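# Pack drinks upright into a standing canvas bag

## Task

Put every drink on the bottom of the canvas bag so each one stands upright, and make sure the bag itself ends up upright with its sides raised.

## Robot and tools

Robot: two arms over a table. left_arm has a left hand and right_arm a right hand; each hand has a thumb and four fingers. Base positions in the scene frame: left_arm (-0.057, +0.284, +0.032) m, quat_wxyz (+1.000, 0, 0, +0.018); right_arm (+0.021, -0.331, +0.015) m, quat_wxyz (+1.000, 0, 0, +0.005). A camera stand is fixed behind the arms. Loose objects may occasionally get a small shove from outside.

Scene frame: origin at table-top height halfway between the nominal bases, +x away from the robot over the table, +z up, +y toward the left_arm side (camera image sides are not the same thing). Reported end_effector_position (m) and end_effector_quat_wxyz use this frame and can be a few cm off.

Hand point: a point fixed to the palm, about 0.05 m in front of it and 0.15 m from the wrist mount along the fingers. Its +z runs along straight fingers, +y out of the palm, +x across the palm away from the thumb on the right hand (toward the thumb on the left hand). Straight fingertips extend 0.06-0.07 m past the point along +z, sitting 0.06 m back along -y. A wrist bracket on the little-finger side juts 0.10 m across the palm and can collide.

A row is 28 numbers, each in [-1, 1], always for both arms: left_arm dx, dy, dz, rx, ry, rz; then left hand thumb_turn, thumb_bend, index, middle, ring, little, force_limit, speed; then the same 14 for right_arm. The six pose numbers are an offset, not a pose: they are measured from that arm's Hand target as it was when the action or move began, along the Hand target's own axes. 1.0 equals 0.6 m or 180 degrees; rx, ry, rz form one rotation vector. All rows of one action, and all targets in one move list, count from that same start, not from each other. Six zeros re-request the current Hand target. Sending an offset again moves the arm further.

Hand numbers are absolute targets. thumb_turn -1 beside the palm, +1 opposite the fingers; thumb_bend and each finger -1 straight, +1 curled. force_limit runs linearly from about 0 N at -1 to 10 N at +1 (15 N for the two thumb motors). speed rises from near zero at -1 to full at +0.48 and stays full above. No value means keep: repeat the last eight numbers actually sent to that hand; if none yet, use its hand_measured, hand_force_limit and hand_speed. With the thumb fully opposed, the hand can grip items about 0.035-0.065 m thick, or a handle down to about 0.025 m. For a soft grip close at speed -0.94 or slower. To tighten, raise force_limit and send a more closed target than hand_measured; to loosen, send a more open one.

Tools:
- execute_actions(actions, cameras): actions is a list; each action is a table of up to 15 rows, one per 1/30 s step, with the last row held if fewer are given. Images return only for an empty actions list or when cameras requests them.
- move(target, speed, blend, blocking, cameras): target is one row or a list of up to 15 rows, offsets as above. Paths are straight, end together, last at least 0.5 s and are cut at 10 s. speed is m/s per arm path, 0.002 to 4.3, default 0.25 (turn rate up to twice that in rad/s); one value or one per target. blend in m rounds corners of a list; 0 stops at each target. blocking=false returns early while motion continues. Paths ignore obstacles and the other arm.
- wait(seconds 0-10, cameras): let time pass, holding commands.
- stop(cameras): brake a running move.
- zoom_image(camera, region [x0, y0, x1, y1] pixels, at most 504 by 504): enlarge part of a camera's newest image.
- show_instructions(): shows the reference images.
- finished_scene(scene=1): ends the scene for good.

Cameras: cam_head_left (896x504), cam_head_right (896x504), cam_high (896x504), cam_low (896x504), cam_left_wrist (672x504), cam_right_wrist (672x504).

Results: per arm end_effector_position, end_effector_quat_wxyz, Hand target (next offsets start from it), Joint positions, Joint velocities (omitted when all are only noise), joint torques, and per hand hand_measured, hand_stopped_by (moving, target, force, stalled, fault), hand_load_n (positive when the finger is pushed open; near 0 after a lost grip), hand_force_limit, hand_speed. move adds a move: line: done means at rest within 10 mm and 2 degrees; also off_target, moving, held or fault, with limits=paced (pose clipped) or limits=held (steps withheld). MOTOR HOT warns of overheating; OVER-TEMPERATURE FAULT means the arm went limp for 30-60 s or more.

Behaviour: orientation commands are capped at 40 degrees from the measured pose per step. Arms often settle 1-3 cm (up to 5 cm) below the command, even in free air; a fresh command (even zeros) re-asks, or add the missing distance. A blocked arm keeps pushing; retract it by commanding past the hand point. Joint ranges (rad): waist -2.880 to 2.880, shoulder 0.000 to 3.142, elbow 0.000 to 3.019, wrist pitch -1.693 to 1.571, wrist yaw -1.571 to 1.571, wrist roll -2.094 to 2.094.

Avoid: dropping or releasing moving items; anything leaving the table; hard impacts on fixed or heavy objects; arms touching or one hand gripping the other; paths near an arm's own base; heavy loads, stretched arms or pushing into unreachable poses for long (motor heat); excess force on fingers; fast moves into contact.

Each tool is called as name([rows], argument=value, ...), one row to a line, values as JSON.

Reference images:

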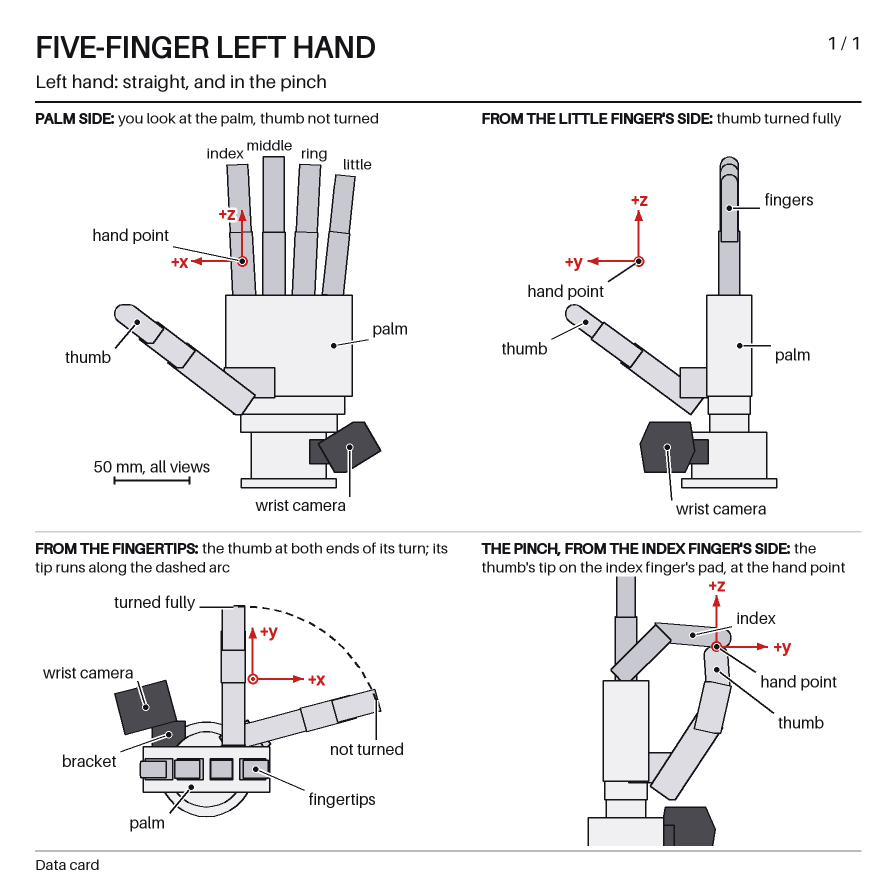

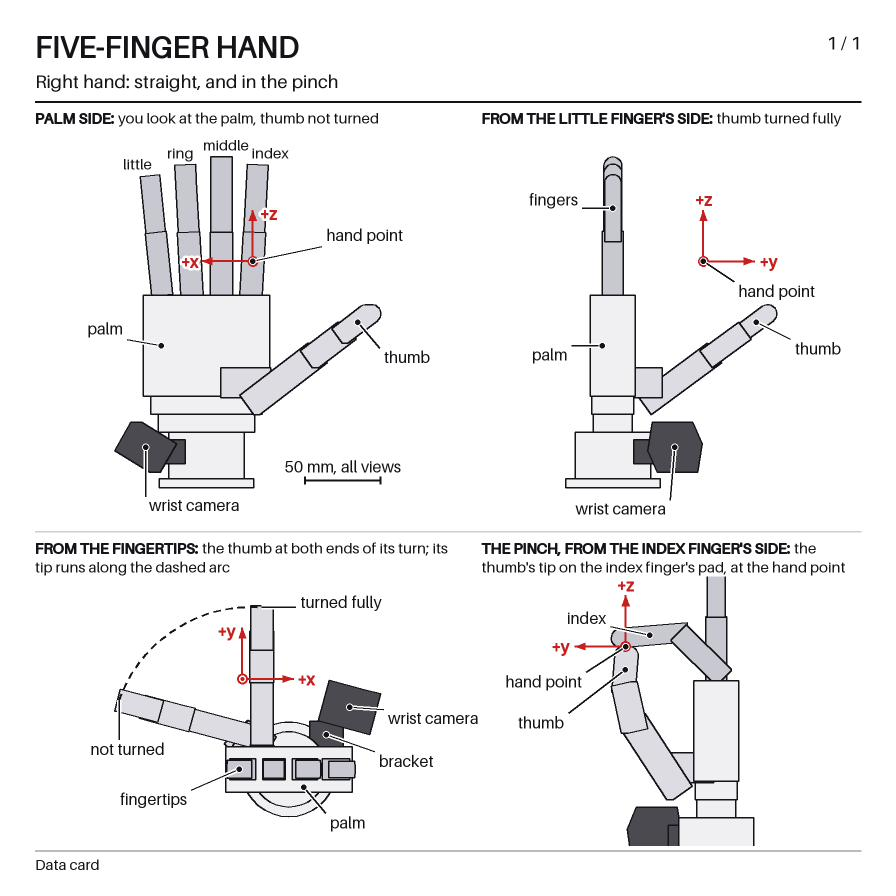

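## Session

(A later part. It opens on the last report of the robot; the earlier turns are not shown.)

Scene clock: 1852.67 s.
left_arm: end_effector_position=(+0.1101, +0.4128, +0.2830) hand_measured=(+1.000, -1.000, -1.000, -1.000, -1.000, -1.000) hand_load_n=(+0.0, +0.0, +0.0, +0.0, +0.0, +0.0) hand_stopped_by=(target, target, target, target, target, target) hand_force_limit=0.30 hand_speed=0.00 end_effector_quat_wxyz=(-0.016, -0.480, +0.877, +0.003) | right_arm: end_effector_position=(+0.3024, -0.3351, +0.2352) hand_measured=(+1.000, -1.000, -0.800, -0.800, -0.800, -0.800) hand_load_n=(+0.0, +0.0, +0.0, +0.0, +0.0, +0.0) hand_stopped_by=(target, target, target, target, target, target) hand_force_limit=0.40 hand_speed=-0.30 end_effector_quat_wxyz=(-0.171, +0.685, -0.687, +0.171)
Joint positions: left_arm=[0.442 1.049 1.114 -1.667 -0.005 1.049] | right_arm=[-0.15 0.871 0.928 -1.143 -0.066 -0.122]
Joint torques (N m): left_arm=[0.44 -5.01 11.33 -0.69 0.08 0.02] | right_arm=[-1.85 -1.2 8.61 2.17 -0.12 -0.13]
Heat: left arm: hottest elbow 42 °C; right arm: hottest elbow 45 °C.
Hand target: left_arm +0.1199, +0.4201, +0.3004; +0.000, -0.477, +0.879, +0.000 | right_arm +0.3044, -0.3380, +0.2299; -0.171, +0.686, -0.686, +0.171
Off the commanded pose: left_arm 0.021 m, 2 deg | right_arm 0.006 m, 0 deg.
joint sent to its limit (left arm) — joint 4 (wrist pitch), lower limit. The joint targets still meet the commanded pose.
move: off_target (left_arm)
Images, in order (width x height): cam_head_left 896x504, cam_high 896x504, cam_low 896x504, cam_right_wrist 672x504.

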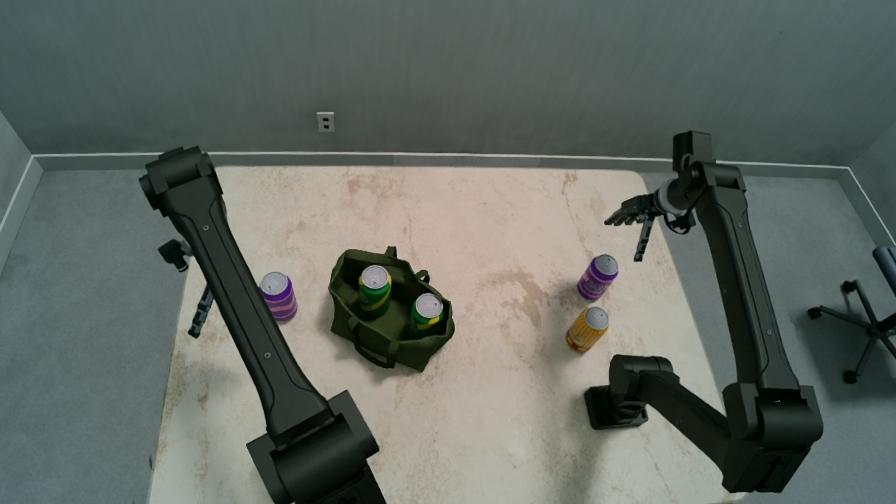

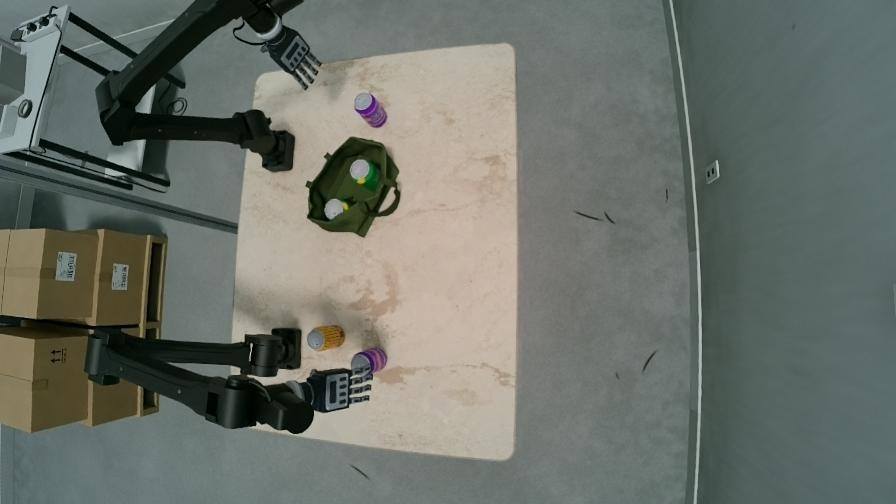

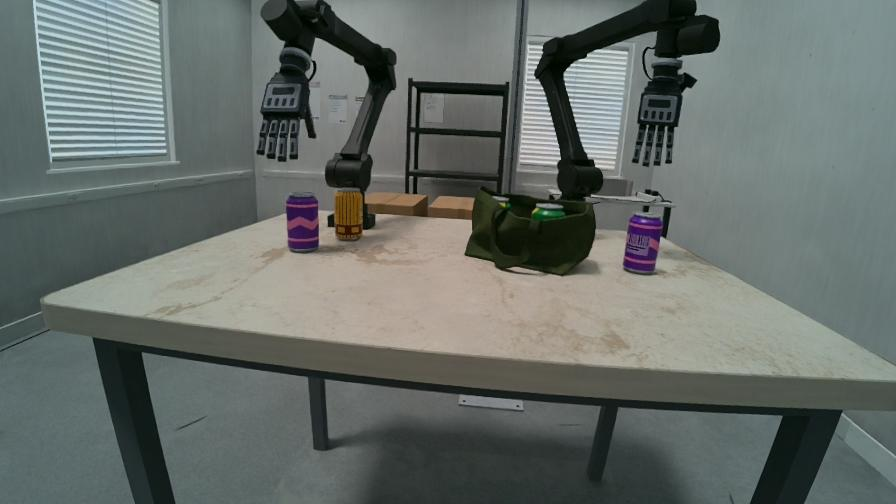

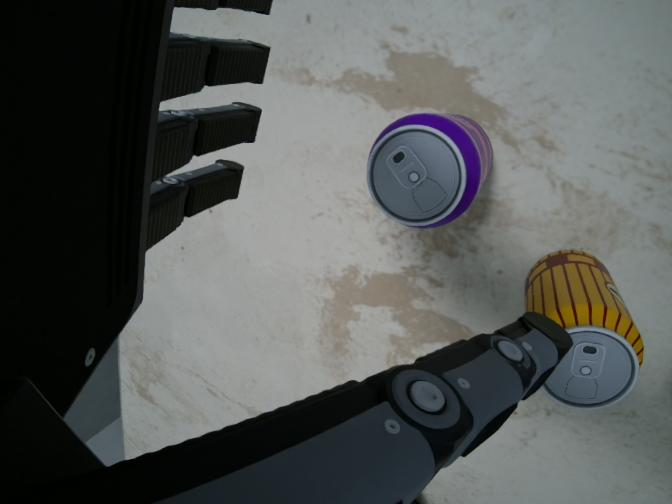

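zoom_image(camera="cam_high", region=[305, 135, 375, 205])

Scaled by 7.200 from the camera's 896x504 image, which has a finer 1280x720 frame.

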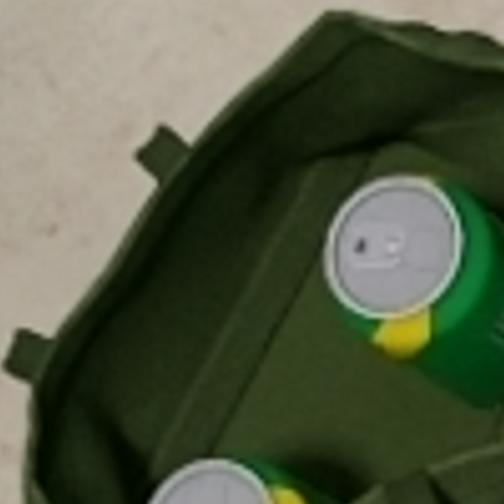

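move(target=[0,0,0,0,0,0,1,-1,-1,-1,-1,-1,0.3,0,0.005,0.0454,0.0854,0,0,0,1,-1,-0.8,-0.8,-0.8,-0.8,0.4,-0.3], speed=0.12, cameras=["cam_high","cam_low","cam_right_wrist"])

zoom_image(camera="cam_high", region=[320, 330, 400, 410])

zoom_image(camera="cam_low", region=[250, 120, 370, 260])

Scene clock: 1871.47 s.
left_arm: end_effector_position=(+0.1101, +0.4128, +0.2830) hand_measured=(+1.000, -1.000, -1.000, -1.000, -1.000, -1.000) hand_load_n=(+0.0, +0.0, +0.0, +0.0, +0.0, +0.0) hand_stopped_by=(target, target, target, target, target, target) hand_force_limit=0.30 hand_speed=0.00 end_effector_quat_wxyz=(-0.016, -0.480, +0.877, +0.003) | right_arm: end_effector_position=(+0.3031, -0.3379, +0.1783) hand_measured=(+1.000, -1.000, -0.800, -0.800, -0.800, -0.800) hand_load_n=(+0.0, -0.5, +0.0, +0.0, +0.0, +0.0) hand_stopped_by=(target, target, target, target, target, target) hand_force_limit=0.40 hand_speed=-0.30 end_effector_quat_wxyz=(-0.173, +0.686, -0.686, +0.172)
Joint positions: left_arm=[0.442 1.049 1.114 -1.667 -0.005 1.049] | right_arm=[-0.161 0.876 0.78 -0.988 -0.072 -0.133]
Joint torques (N m): left_arm=[0.44 -5.07 11.33 -0.68 0.08 0.02] | right_arm=[-1.9 -0.85 8.5 2.17 -0.12 -0.13]
Heat: left arm: hottest elbow 43 °C; right arm: hottest elbow 44 °C.
Hand target: left_arm +0.1199, +0.4201, +0.3004; +0.000, -0.477, +0.879, +0.000 | right_arm +0.3043, -0.3409, +0.1718; -0.171, +0.686, -0.686, +0.171
Off the commanded pose: left_arm 0.021 m, 2 deg | right_arm 0.007 m, 0 deg.
joint sent to its limit (left arm) — joint 4 (wrist pitch), lower limit. The joint targets still meet the commanded pose.
move: off_target (left_arm)
Images, in order (width x height): cam_high 896x504, cam_low 896x504, cam_right_wrist 672x504.

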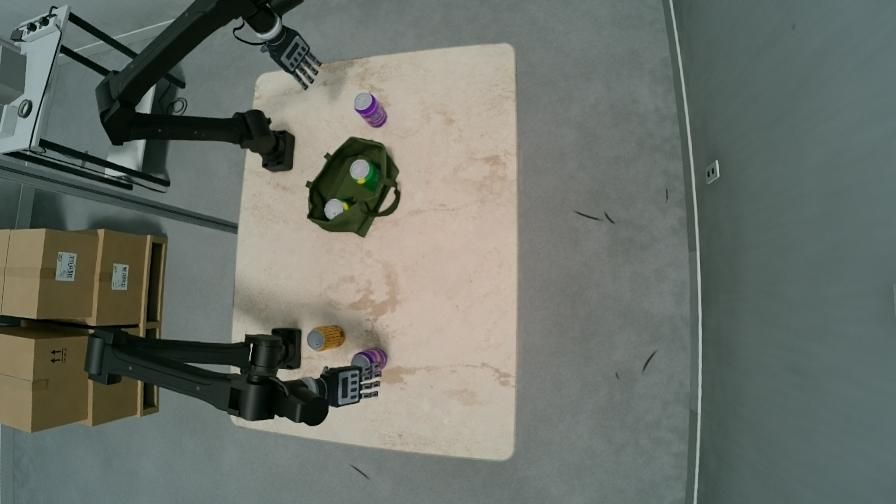

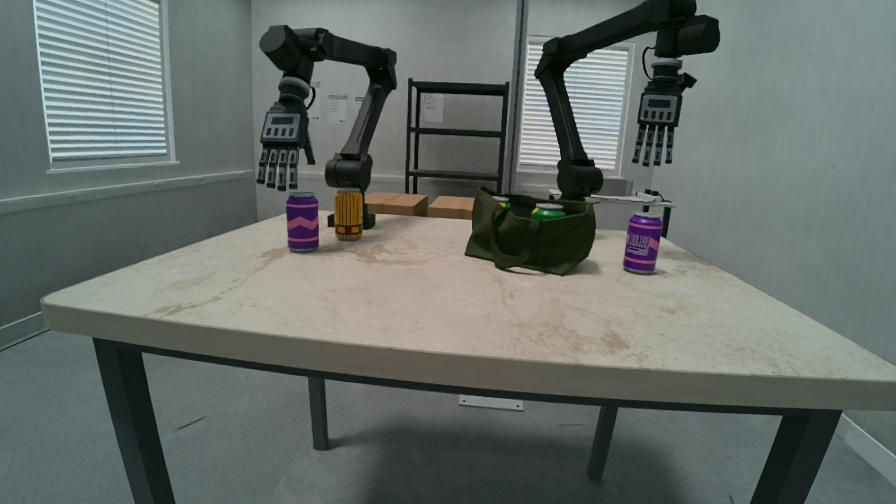

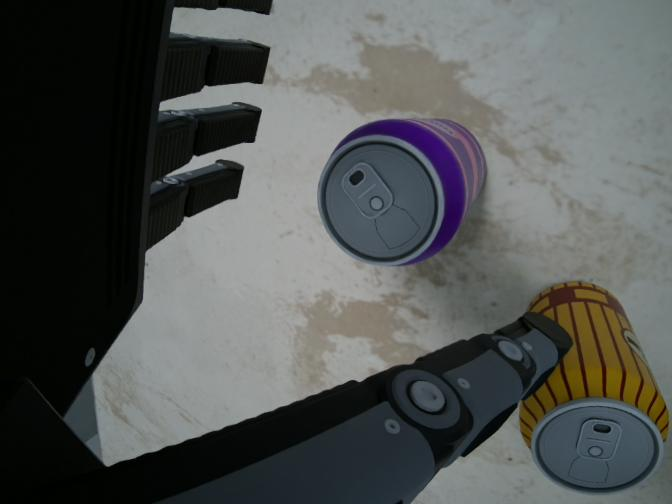

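Scaled by 6.300 from the camera's 896x504 image, which has a finer 1280x720 frame.

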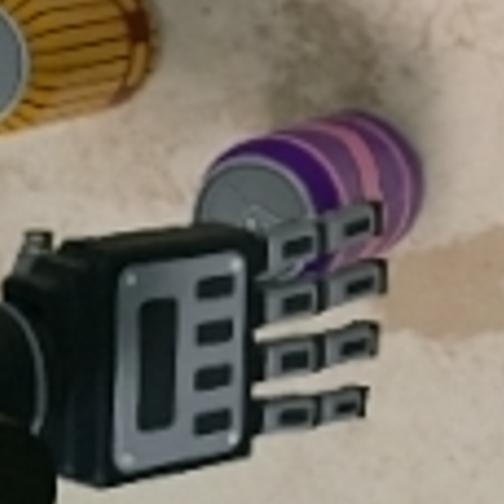

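Scaled by 3.600 from the camera's 896x504 image, which has a finer 1280x720 frame.

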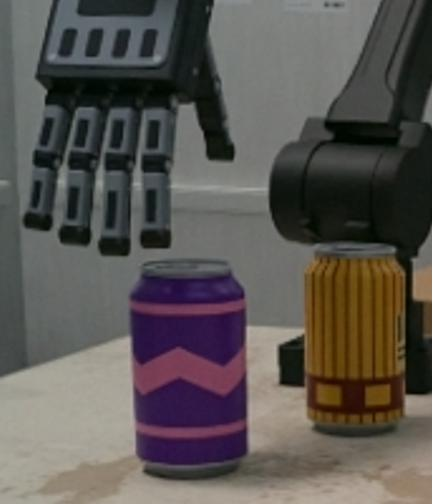

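move(target=[0,0,0,0,0,0,1,-1,-1,-1,-1,-1,0.3,0,0,0.0609,0.1145,0,0,0,1,-1,-0.8,-0.8,-0.8,-0.8,0.4,-0.3], speed=0.1, cameras=["cam_high","cam_low","cam_right_wrist"])

zoom_image(camera="cam_high", region=[320, 330, 400, 410])

zoom_image(camera="cam_low", region=[250, 120, 370, 260])

Scene clock: 1875.80 s.
left_arm: end_effector_position=(+0.1101, +0.4128, +0.2830) hand_measured=(+1.000, -1.000, -1.000, -1.000, -1.000, -1.000) hand_load_n=(+0.0, +0.0, +0.0, +0.0, +0.0, -0.5) hand_stopped_by=(target, target, target, target, target, target) hand_force_limit=0.30 hand_speed=0.00 end_effector_quat_wxyz=(-0.016, -0.480, +0.877, +0.003) | right_arm: end_effector_position=(+0.3047, -0.3383, +0.1002) hand_measured=(+1.000, -1.000, -0.800, -0.800, -0.800, -0.800) hand_load_n=(+0.0, +0.0, +0.0, +0.0, +0.0, +0.0) hand_stopped_by=(target, target, target, target, target, target) hand_force_limit=0.40 hand_speed=-0.30 end_effector_quat_wxyz=(-0.173, +0.686, -0.686, +0.172)
Joint positions: left_arm=[0.442 1.049 1.114 -1.667 -0.005 1.049] | right_arm=[-0.161 0.938 0.603 -0.748 -0.072 -0.134]
Joint torques (N m): left_arm=[0.44 -5.07 11.33 -0.68 0.09 0.02] | right_arm=[-1.85 -1.08 8.16 2.1 -0.12 -0.13]
Heat: left arm: hottest elbow 43 °C; right arm: hottest elbow 43 °C.
Hand target: left_arm +0.1199, +0.4201, +0.3004; +0.000, -0.477, +0.879, +0.000 | right_arm +0.3045, -0.3410, +0.0942; -0.171, +0.686, -0.686, +0.171
Off the commanded pose: left_arm 0.021 m, 2 deg | right_arm 0.007 m, 0 deg.
joint sent to its limit (left arm) — joint 4 (wrist pitch), lower limit. The joint targets still meet the commanded pose.
move: off_target (left_arm)
Images, in order (width x height): cam_high 896x504, cam_low 896x504, cam_right_wrist 672x504.

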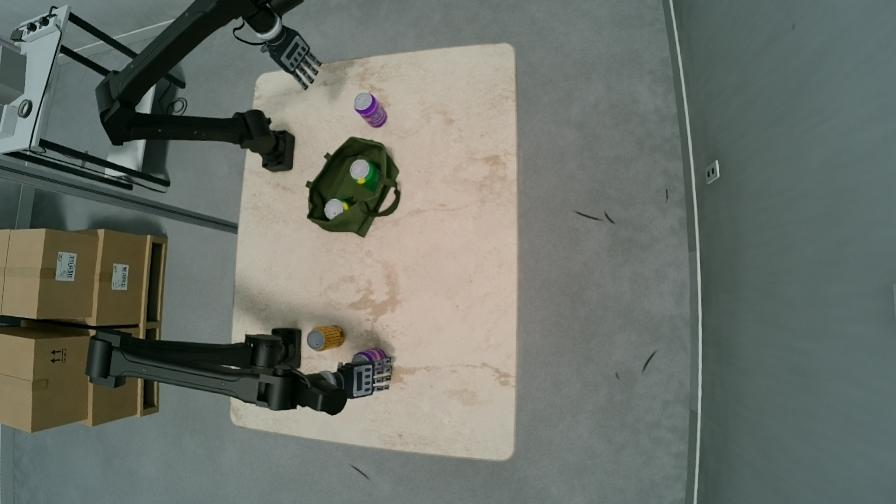

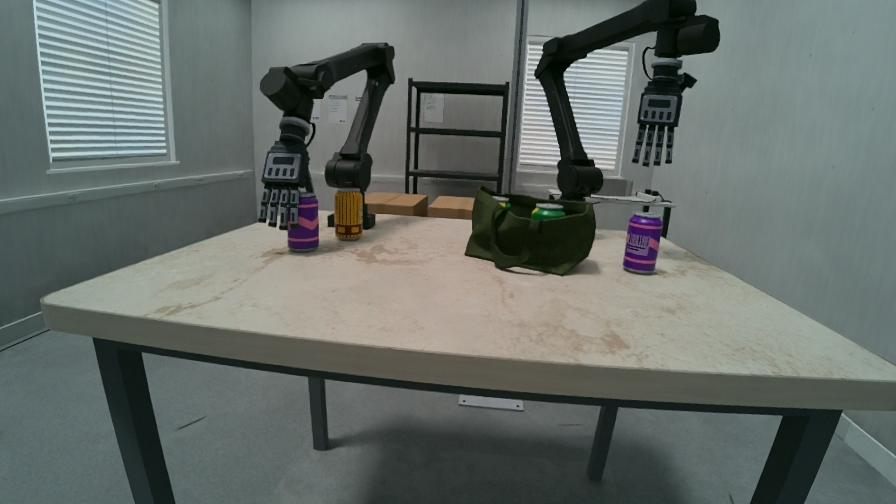

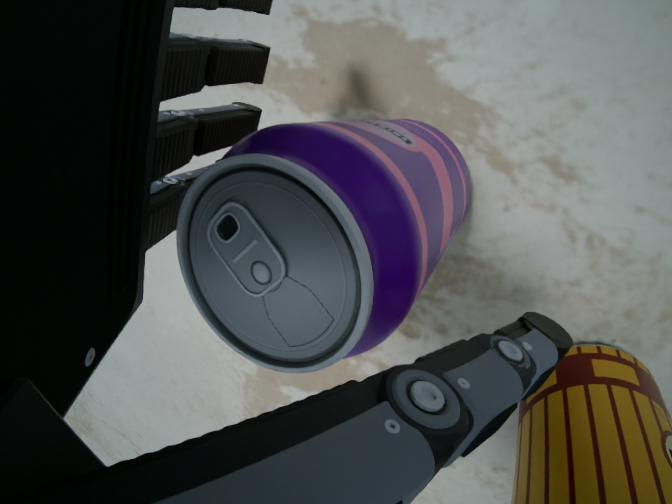

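Scaled by 6.300 from the camera's 896x504 image, which has a finer 1280x720 frame.

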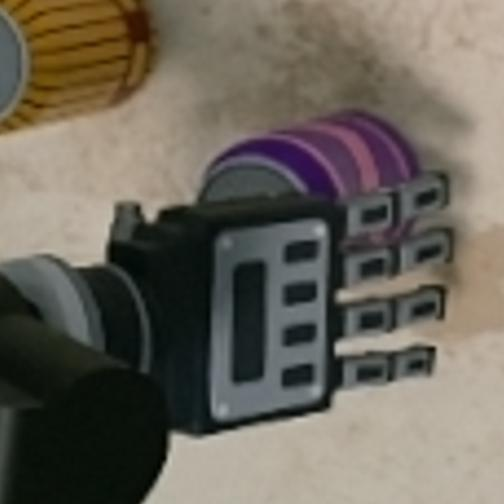

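Scaled by 3.600 from the camera's 896x504 image, which has a finer 1280x720 frame.

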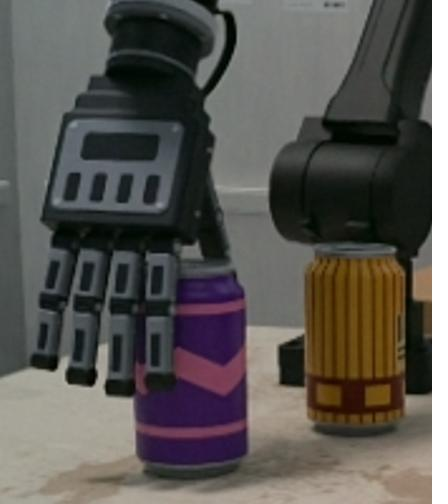

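move(target=[0,0,0,0,0,0,1,-1,-1,-1,-1,-1,0.3,0,-0.0133,0.0088,-0.0047,0,0,0,1,-1,-0.8,-0.8,-0.8,-0.8,0.4,-0.3], speed=0.05, cameras=["cam_high","cam_low","cam_right_wrist"])

zoom_image(camera="cam_high", region=[320, 330, 400, 410])

zoom_image(camera="cam_low", region=[250, 120, 370, 260])

Scene clock: 1877.90 s.
left_arm: end_effector_position=(+0.1101, +0.4128, +0.2830) hand_measured=(+1.000, -1.000, -1.000, -1.000, -1.000, -1.000) hand_load_n=(+0.0, +0.0, +0.0, +0.0, +0.0, +0.0) hand_stopped_by=(target, target, target, target, target, target) hand_force_limit=0.30 hand_speed=0.00 end_effector_quat_wxyz=(-0.016, -0.480, +0.877, +0.003) | right_arm: end_effector_position=(+0.3001, -0.3360, +0.0954) hand_measured=(+1.000, -1.000, -0.800, -0.800, -0.800, -0.800) hand_load_n=(+0.0, -0.5, +0.0, +0.0, +0.0, +0.0) hand_stopped_by=(target, target, target, target, target, target) hand_force_limit=0.40 hand_speed=-0.30 end_effector_quat_wxyz=(-0.169, +0.687, -0.687, +0.169)
Joint positions: left_arm=[0.442 1.049 1.114 -1.667 -0.005 1.049] | right_arm=[-0.153 0.935 0.59 -0.748 -0.066 -0.128]
Joint torques (N m): left_arm=[0.44 -5.13 11.33 -0.7 0.09 0.02] | right_arm=[-0.44 -2.78 8.01 1.73 0.11 0.04]
Heat: left arm: hottest elbow 43 °C; right arm: hottest elbow 43 °C.
Hand target: left_arm +0.1199, +0.4201, +0.3004; +0.000, -0.477, +0.879, +0.000 | right_arm +0.2984, -0.3330, +0.0941; -0.171, +0.686, -0.686, +0.171
Off the commanded pose: left_arm 0.021 m, 2 deg | right_arm 0.004 m, 0 deg.
joint sent to its limit (left arm) — joint 4 (wrist pitch), lower limit. The joint targets still meet the commanded pose.
move: off_target (left_arm)
Images, in order (width x height): cam_high 896x504, cam_low 896x504, cam_right_wrist 672x504.

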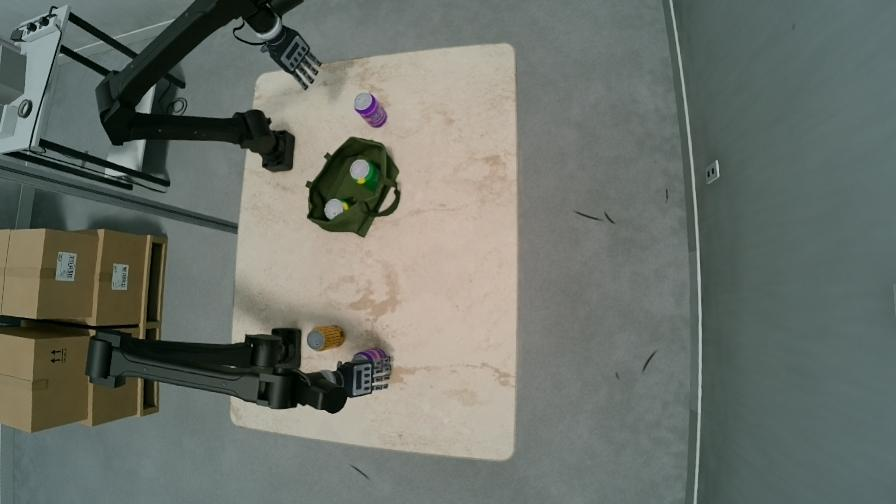

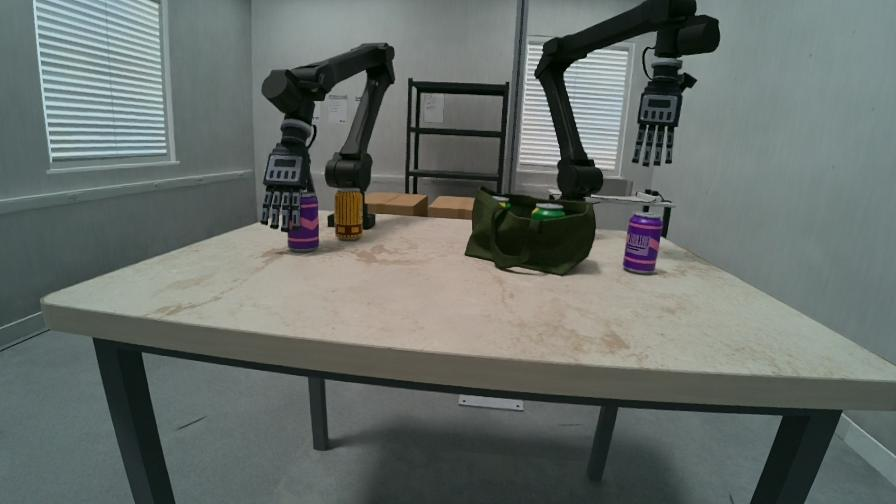

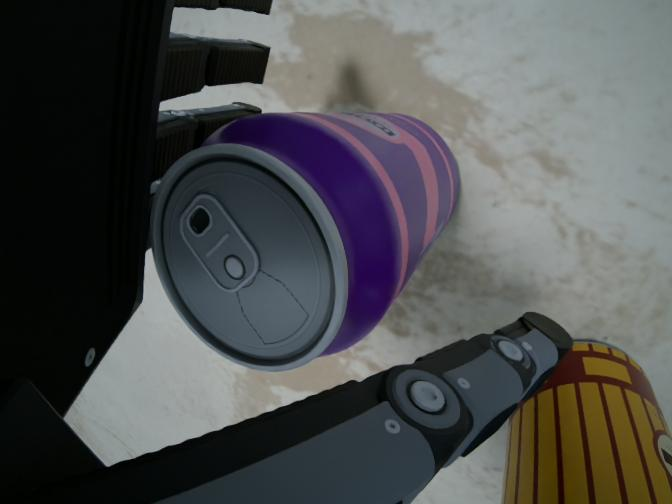

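Scaled by 6.300 from the camera's 896x504 image, which has a finer 1280x720 frame.

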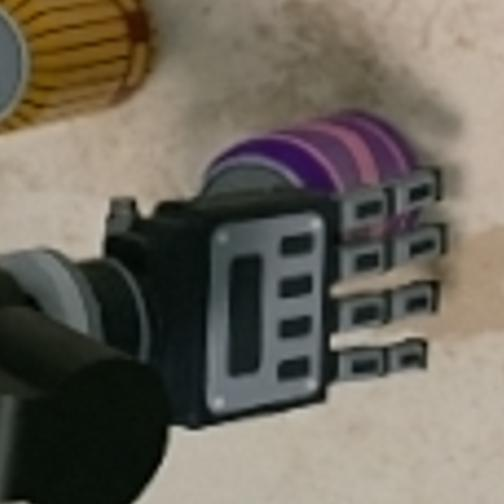

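Scaled by 3.600 from the camera's 896x504 image, which has a finer 1280x720 frame.

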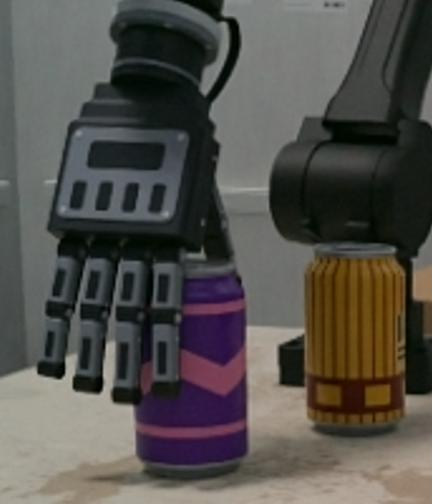

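move(target=[0,0,0,0,0,0,1,-1,-1,-1,-1,-1,0.3,0,-0.005,0.0045,-0.0088,0,0,0,1,-1,-0.8,-0.8,-0.8,-0.8,0.4,-0.3], speed=0.05, cameras=["cam_high","cam_low","cam_right_wrist"])

zoom_image(camera="cam_low", region=[250, 120, 370, 260])

Scene clock: 1880.07 s.
left_arm: end_effector_position=(+0.1101, +0.4128, +0.2830) hand_measured=(+1.000, -1.000, -1.000, -1.000, -1.000, -1.000) hand_load_n=(+0.0, +0.0, +0.0, +0.0, +0.0, +0.0) hand_stopped_by=(target, target, target, target, target, target) hand_force_limit=0.30 hand_speed=0.00 end_effector_quat_wxyz=(-0.016, -0.480, +0.877, +0.003) | right_arm: end_effector_position=(+0.3007, -0.3336, +0.1010) hand_measured=(+1.000, -1.000, -0.800, -0.800, -0.800, -0.800) hand_load_n=(+0.0, +0.0, +0.0, +0.0, +0.0, +0.0) hand_stopped_by=(target, target, target, target, target, target) hand_force_limit=0.40 hand_speed=-0.30 end_effector_quat_wxyz=(-0.174, +0.685, -0.685, +0.177)
Joint positions: left_arm=[0.442 1.049 1.114 -1.667 -0.005 1.049] | right_arm=[-0.143 0.912 0.59 -0.75 -0.061 -0.118]
Joint torques (N m): left_arm=[0.44 -5.07 11.33 -0.69 0.08 0.02] | right_arm=[-0.5 -2.55 7.92 1.02 0.13 0.05]
Heat: left arm: hottest elbow 43 °C; right arm: hottest elbow 43 °C.
Hand target: left_arm +0.1199, +0.4201, +0.3004; +0.000, -0.477, +0.879, +0.000 | right_arm +0.2935, -0.3299, +0.0975; -0.171, +0.686, -0.686, +0.171
Off the commanded pose: left_arm 0.021 m, 2 deg | right_arm 0.009 m, 1 deg.
joint sent to its limit (left arm) — joint 4 (wrist pitch), lower limit. The joint targets still meet the commanded pose.
move: off_target (left_arm)
Images, in order (width x height): cam_high 896x504, cam_low 896x504, cam_right_wrist 672x504.

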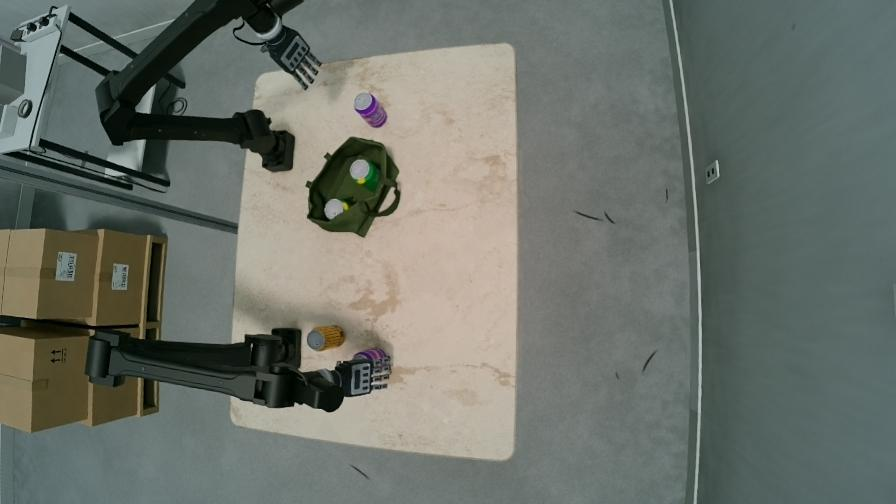

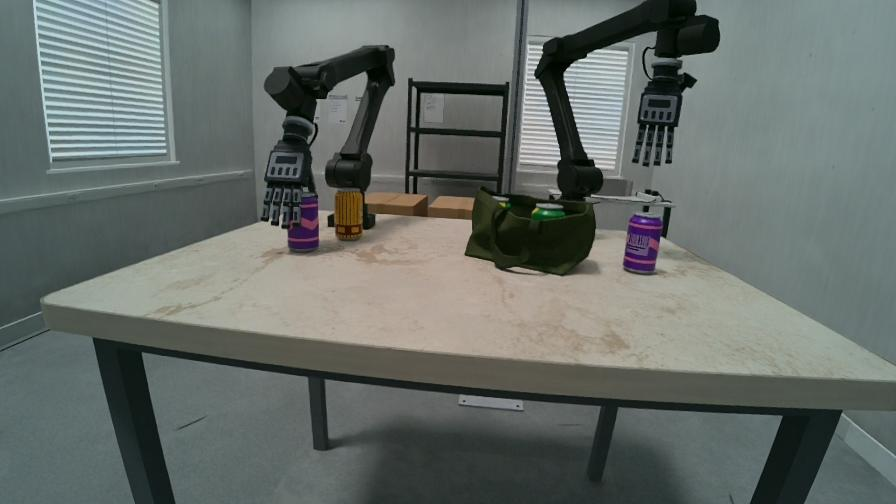

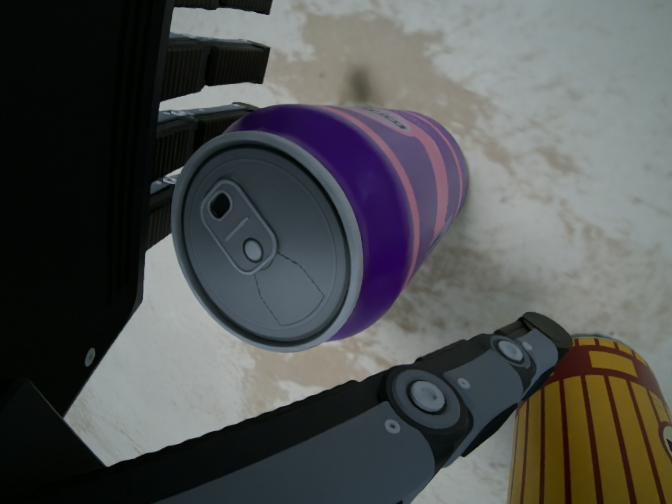

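Scaled by 3.600 from the camera's 896x504 image, which has a finer 1280x720 frame.

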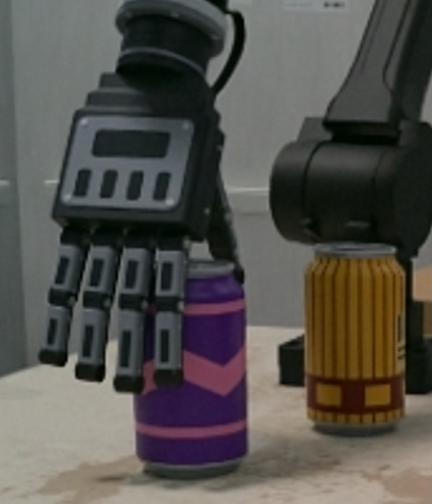

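move(target=[0,0,0,0,0,0,1,-1,-1,-1,-1,-1,0.3,0,0,0.0103,-0.0055,0,0,0,1,-1,-0.8,-0.8,-0.8,-0.8,0.4,-0.3], speed=0.05, cameras=["cam_right_wrist"])

Scene clock: 1881.73 s.
left_arm: end_effector_position=(+0.1101, +0.4128, +0.2830) hand_measured=(+1.000, -1.000, -1.000, -1.000, -1.000, -1.000) hand_load_n=(+0.0, +0.0, +0.0, +0.0, +0.0, +0.0) hand_stopped_by=(target, target, target, target, target, target) hand_force_limit=0.30 hand_speed=0.00 end_effector_quat_wxyz=(-0.016, -0.480, +0.877, +0.003) | right_arm: end_effector_position=(+0.2939, -0.3327, +0.1010) hand_measured=(+1.000, -1.000, -0.800, -0.800, -0.800, -0.800) hand_load_n=(+0.0, +0.0, +0.0, +0.0, +0.0, +0.0) hand_stopped_by=(target, target, target, target, target, target) hand_force_limit=0.40 hand_speed=-0.30 end_effector_quat_wxyz=(-0.175, +0.685, -0.685, +0.177)
Joint positions: left_arm=[0.442 1.049 1.114 -1.667 -0.005 1.049] | right_arm=[-0.143 0.887 0.577 -0.762 -0.061 -0.118]
Joint torques (N m): left_arm=[0.44 -5.13 11.33 -0.7 0.09 0.02] | right_arm=[-0.73 -2.2 8.05 0.92 0.07 0.01]
Heat: left arm: hottest elbow 43 °C; right arm: hottest elbow 43 °C.
Hand target: left_arm +0.1199, +0.4201, +0.3004; +0.000, -0.477, +0.879, +0.000 | right_arm +0.2865, -0.3299, +0.0975; -0.171, +0.686, -0.686, +0.171
Off the commanded pose: left_arm 0.021 m, 2 deg | right_arm 0.009 m, 1 deg.
joint sent to its limit (left arm) — joint 4 (wrist pitch), lower limit. The joint targets still meet the commanded pose.
move: off_target (left_arm)
Images, in order (width x height): cam_right_wrist 672x504.

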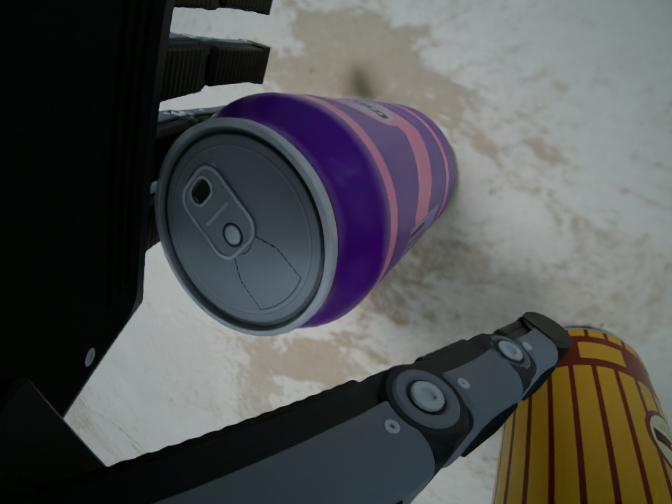

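move(target=[0,0,0,0,0,0,1,-1,-1,-1,-1,-1,0.3,0,0,0,0,0,0,0,1,-0.2,-0.8,-0.8,-0.8,-0.8,0.2,-0.85], cameras=["cam_right_wrist"])

Scene clock: 1885.67 s.
left_arm: end_effector_position=(+0.1101, +0.4128, +0.2830) hand_measured=(+1.000, -1.000, -1.000, -1.000, -1.000, -1.000) hand_load_n=(+0.0, +0.0, +0.0, +0.0, +0.0, +0.0) hand_stopped_by=(target, target, target, target, target, target) hand_force_limit=0.30 hand_speed=0.00 end_effector_quat_wxyz=(-0.016, -0.480, +0.877, +0.003) | right_arm: end_effector_position=(+0.2934, -0.3326, +0.1010) hand_measured=(+1.000, -0.338, -0.800, -0.800, -0.800, -0.800) hand_load_n=(+0.5, +9.0, +0.5, +2.0, +0.0, +0.0) hand_stopped_by=(target, force, target, target, target, target) hand_force_limit=0.20 hand_speed=-0.85 end_effector_quat_wxyz=(-0.174, +0.685, -0.685, +0.176)
Joint positions: left_arm=[0.442 1.049 1.114 -1.667 -0.005 1.049] | right_arm=[-0.143 0.886 0.577 -0.764 -0.061 -0.118]
Joint torques (N m): left_arm=[0.44 -5.07 11.33 -0.69 0.09 0.02] | right_arm=[-0.67 -2.26 8.03 0.99 0.07 0.01]
Heat: left arm: hottest elbow 43 °C; right arm: hottest elbow 43 °C.
Hand target: left_arm +0.1199, +0.4201, +0.3004; +0.000, -0.477, +0.879, +0.000 | right_arm +0.2865, -0.3299, +0.0975; -0.171, +0.686, -0.686, +0.171
Off the commanded pose: left_arm 0.021 m, 2 deg | right_arm 0.008 m, 1 deg.
joint sent to its limit (left arm) — joint 4 (wrist pitch), lower limit. The joint targets still meet the commanded pose.
move: off_target (left_arm)
Images, in order (width x height): cam_right_wrist 672x504.

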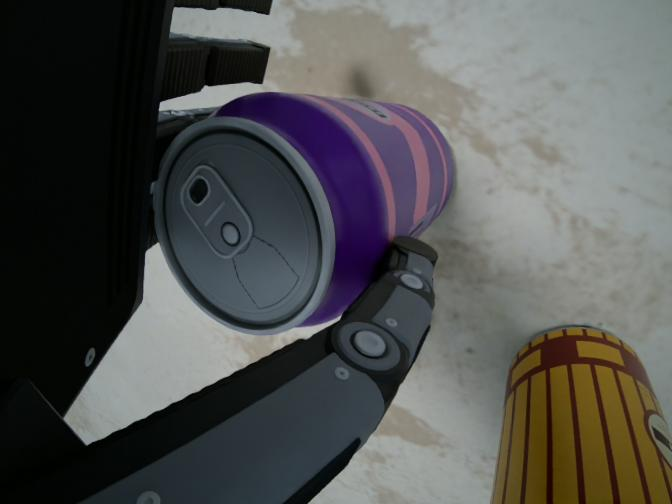

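move(target=[0,0,0,0,0,0,1,-1,-1,-1,-1,-1,0.3,0,0,0,0,0,0,0,1,-0.2,-0.3,-0.3,-0.8,-0.8,0.4,-0.85], cameras=["cam_right_wrist"])

Scene clock: 1886.77 s.
left_arm: end_effector_position=(+0.1101, +0.4128, +0.2830) hand_measured=(+1.000, -1.000, -1.000, -1.000, -1.000, -1.000) hand_load_n=(+0.0, +0.0, +0.0, +0.0, +0.0, +0.0) hand_stopped_by=(target, target, target, target, target, target) hand_force_limit=0.30 hand_speed=0.00 end_effector_quat_wxyz=(-0.016, -0.480, +0.877, +0.003) | right_arm: end_effector_position=(+0.2934, -0.3326, +0.1011) hand_measured=(+1.000, -0.342, -0.622, -0.650, -0.800, -0.800) hand_load_n=(+1.0, +35.0, +11.5, +4.0, +0.0, +0.0) hand_stopped_by=(target, force, force, force, target, target) hand_force_limit=0.40 hand_speed=-0.85 end_effector_quat_wxyz=(-0.174, +0.685, -0.685, +0.176)
Joint positions: left_arm=[0.442 1.049 1.114 -1.667 -0.005 1.049] | right_arm=[-0.143 0.886 0.577 -0.764 -0.061 -0.118]
Joint torques (N m): left_arm=[0.44 -5.07 11.33 -0.69 0.09 0.02] | right_arm=[-0.67 -2.2 8.03 0.99 0.07 0.01]
Heat: left arm: hottest elbow 43 °C; right arm: hottest elbow 43 °C.
Hand target: left_arm +0.1199, +0.4201, +0.3004; +0.000, -0.477, +0.879, +0.000 | right_arm +0.2865, -0.3299, +0.0975; -0.171, +0.686, -0.686, +0.171
Off the commanded pose: left_arm 0.021 m, 2 deg | right_arm 0.008 m, 1 deg.
joint sent to its limit (left arm) — joint 4 (wrist pitch), lower limit. The joint targets still meet the commanded pose.
move: off_target (left_arm)
Images, in order (width x height): cam_right_wrist 672x504.

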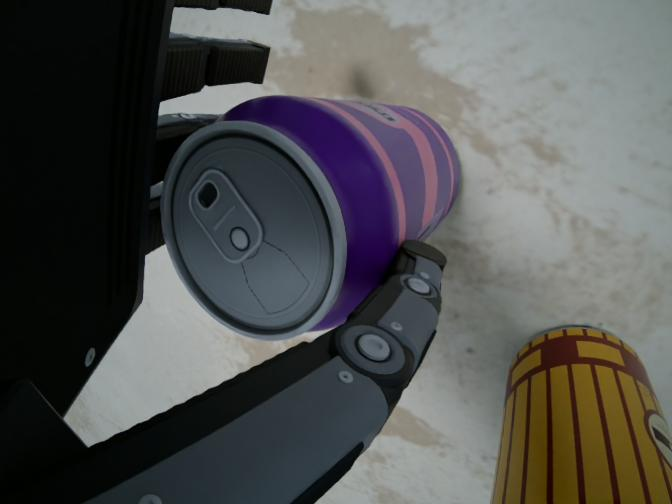

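move([
  [0,0,0,0,0,0,1,-1,-1,-1,-1,-1,0.3,0,0,-0.0529,-0.0285,0,0,0,1,-0.2,-0.3,-0.3,-0.8,-0.8,0.4,-0.85],
  [0,0,0,0,0,0,1,-1,-1,-1,-1,-1,0.3,0,0,-0.1,-0.117,0,0,0,1,-0.2,-0.3,-0.3,-0.8,-0.8,0.4,-0.85],
], speed=0.07, blend=0.01, cameras=["cam_right_wrist","cam_low"])

Scene clock: 1889.33 s.
left_arm: end_effector_position=(+0.1101, +0.4128, +0.2830) hand_measured=(+1.000, -1.000, -1.000, -1.000, -1.000, -1.000) hand_load_n=(+0.0, +0.0, +0.0, +0.0, +0.0, +0.0) hand_stopped_by=(target, target, target, target, target, target) hand_force_limit=0.30 hand_speed=0.00 end_effector_quat_wxyz=(-0.016, -0.480, +0.877, +0.003) | right_arm: end_effector_position=(+0.2797, -0.3296, +0.1450) hand_measured=(+1.000, -0.342, -0.622, -0.650, -0.800, -0.800) hand_load_n=(+1.0, +35.0, +11.0, +4.0, +0.0, +0.0) hand_stopped_by=(target, force, force, force, target, target) hand_force_limit=0.40 hand_speed=-0.85 end_effector_quat_wxyz=(-0.141, +0.693, -0.695, +0.134)
Joint positions: left_arm=[0.442 1.049 1.114 -1.667 -0.005 1.049] | right_arm=[-0.136 0.897 0.718 -1.005 -0.057 -0.113]
Joint torques (N m): left_arm=[0.38 -5.07 11.32 -0.68 0.09 0.02] | right_arm=[-0.5 -3.43 15.98 1.02 0.05 0.05]
Heat: left arm: hottest elbow 43 °C; right arm: hottest elbow 43 °C.
Hand target: left_arm +0.1199, +0.4201, +0.3004; +0.000, -0.477, +0.879, +0.000 | right_arm +0.3066, -0.3300, +0.1877; -0.171, +0.686, -0.686, +0.171
Off the commanded pose: left_arm 0.021 m, 2 deg | right_arm 0.050 m, 6 deg.
joint sent to its limit (left arm) — joint 4 (wrist pitch), lower limit. The joint targets still meet the commanded pose.
move: off_target (left_arm, right_arm)
Images, in order (width x height): cam_low 896x504, cam_right_wrist 672x504.

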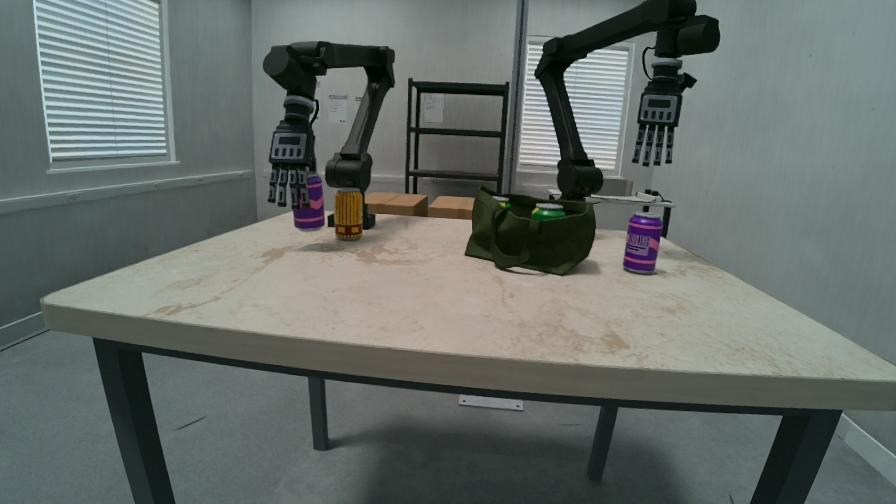

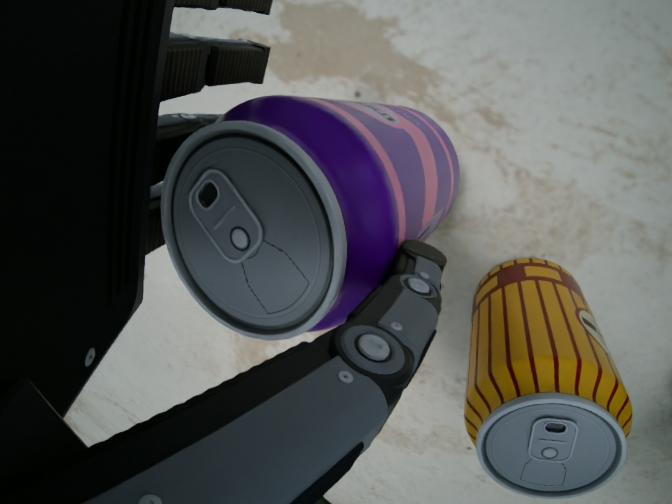

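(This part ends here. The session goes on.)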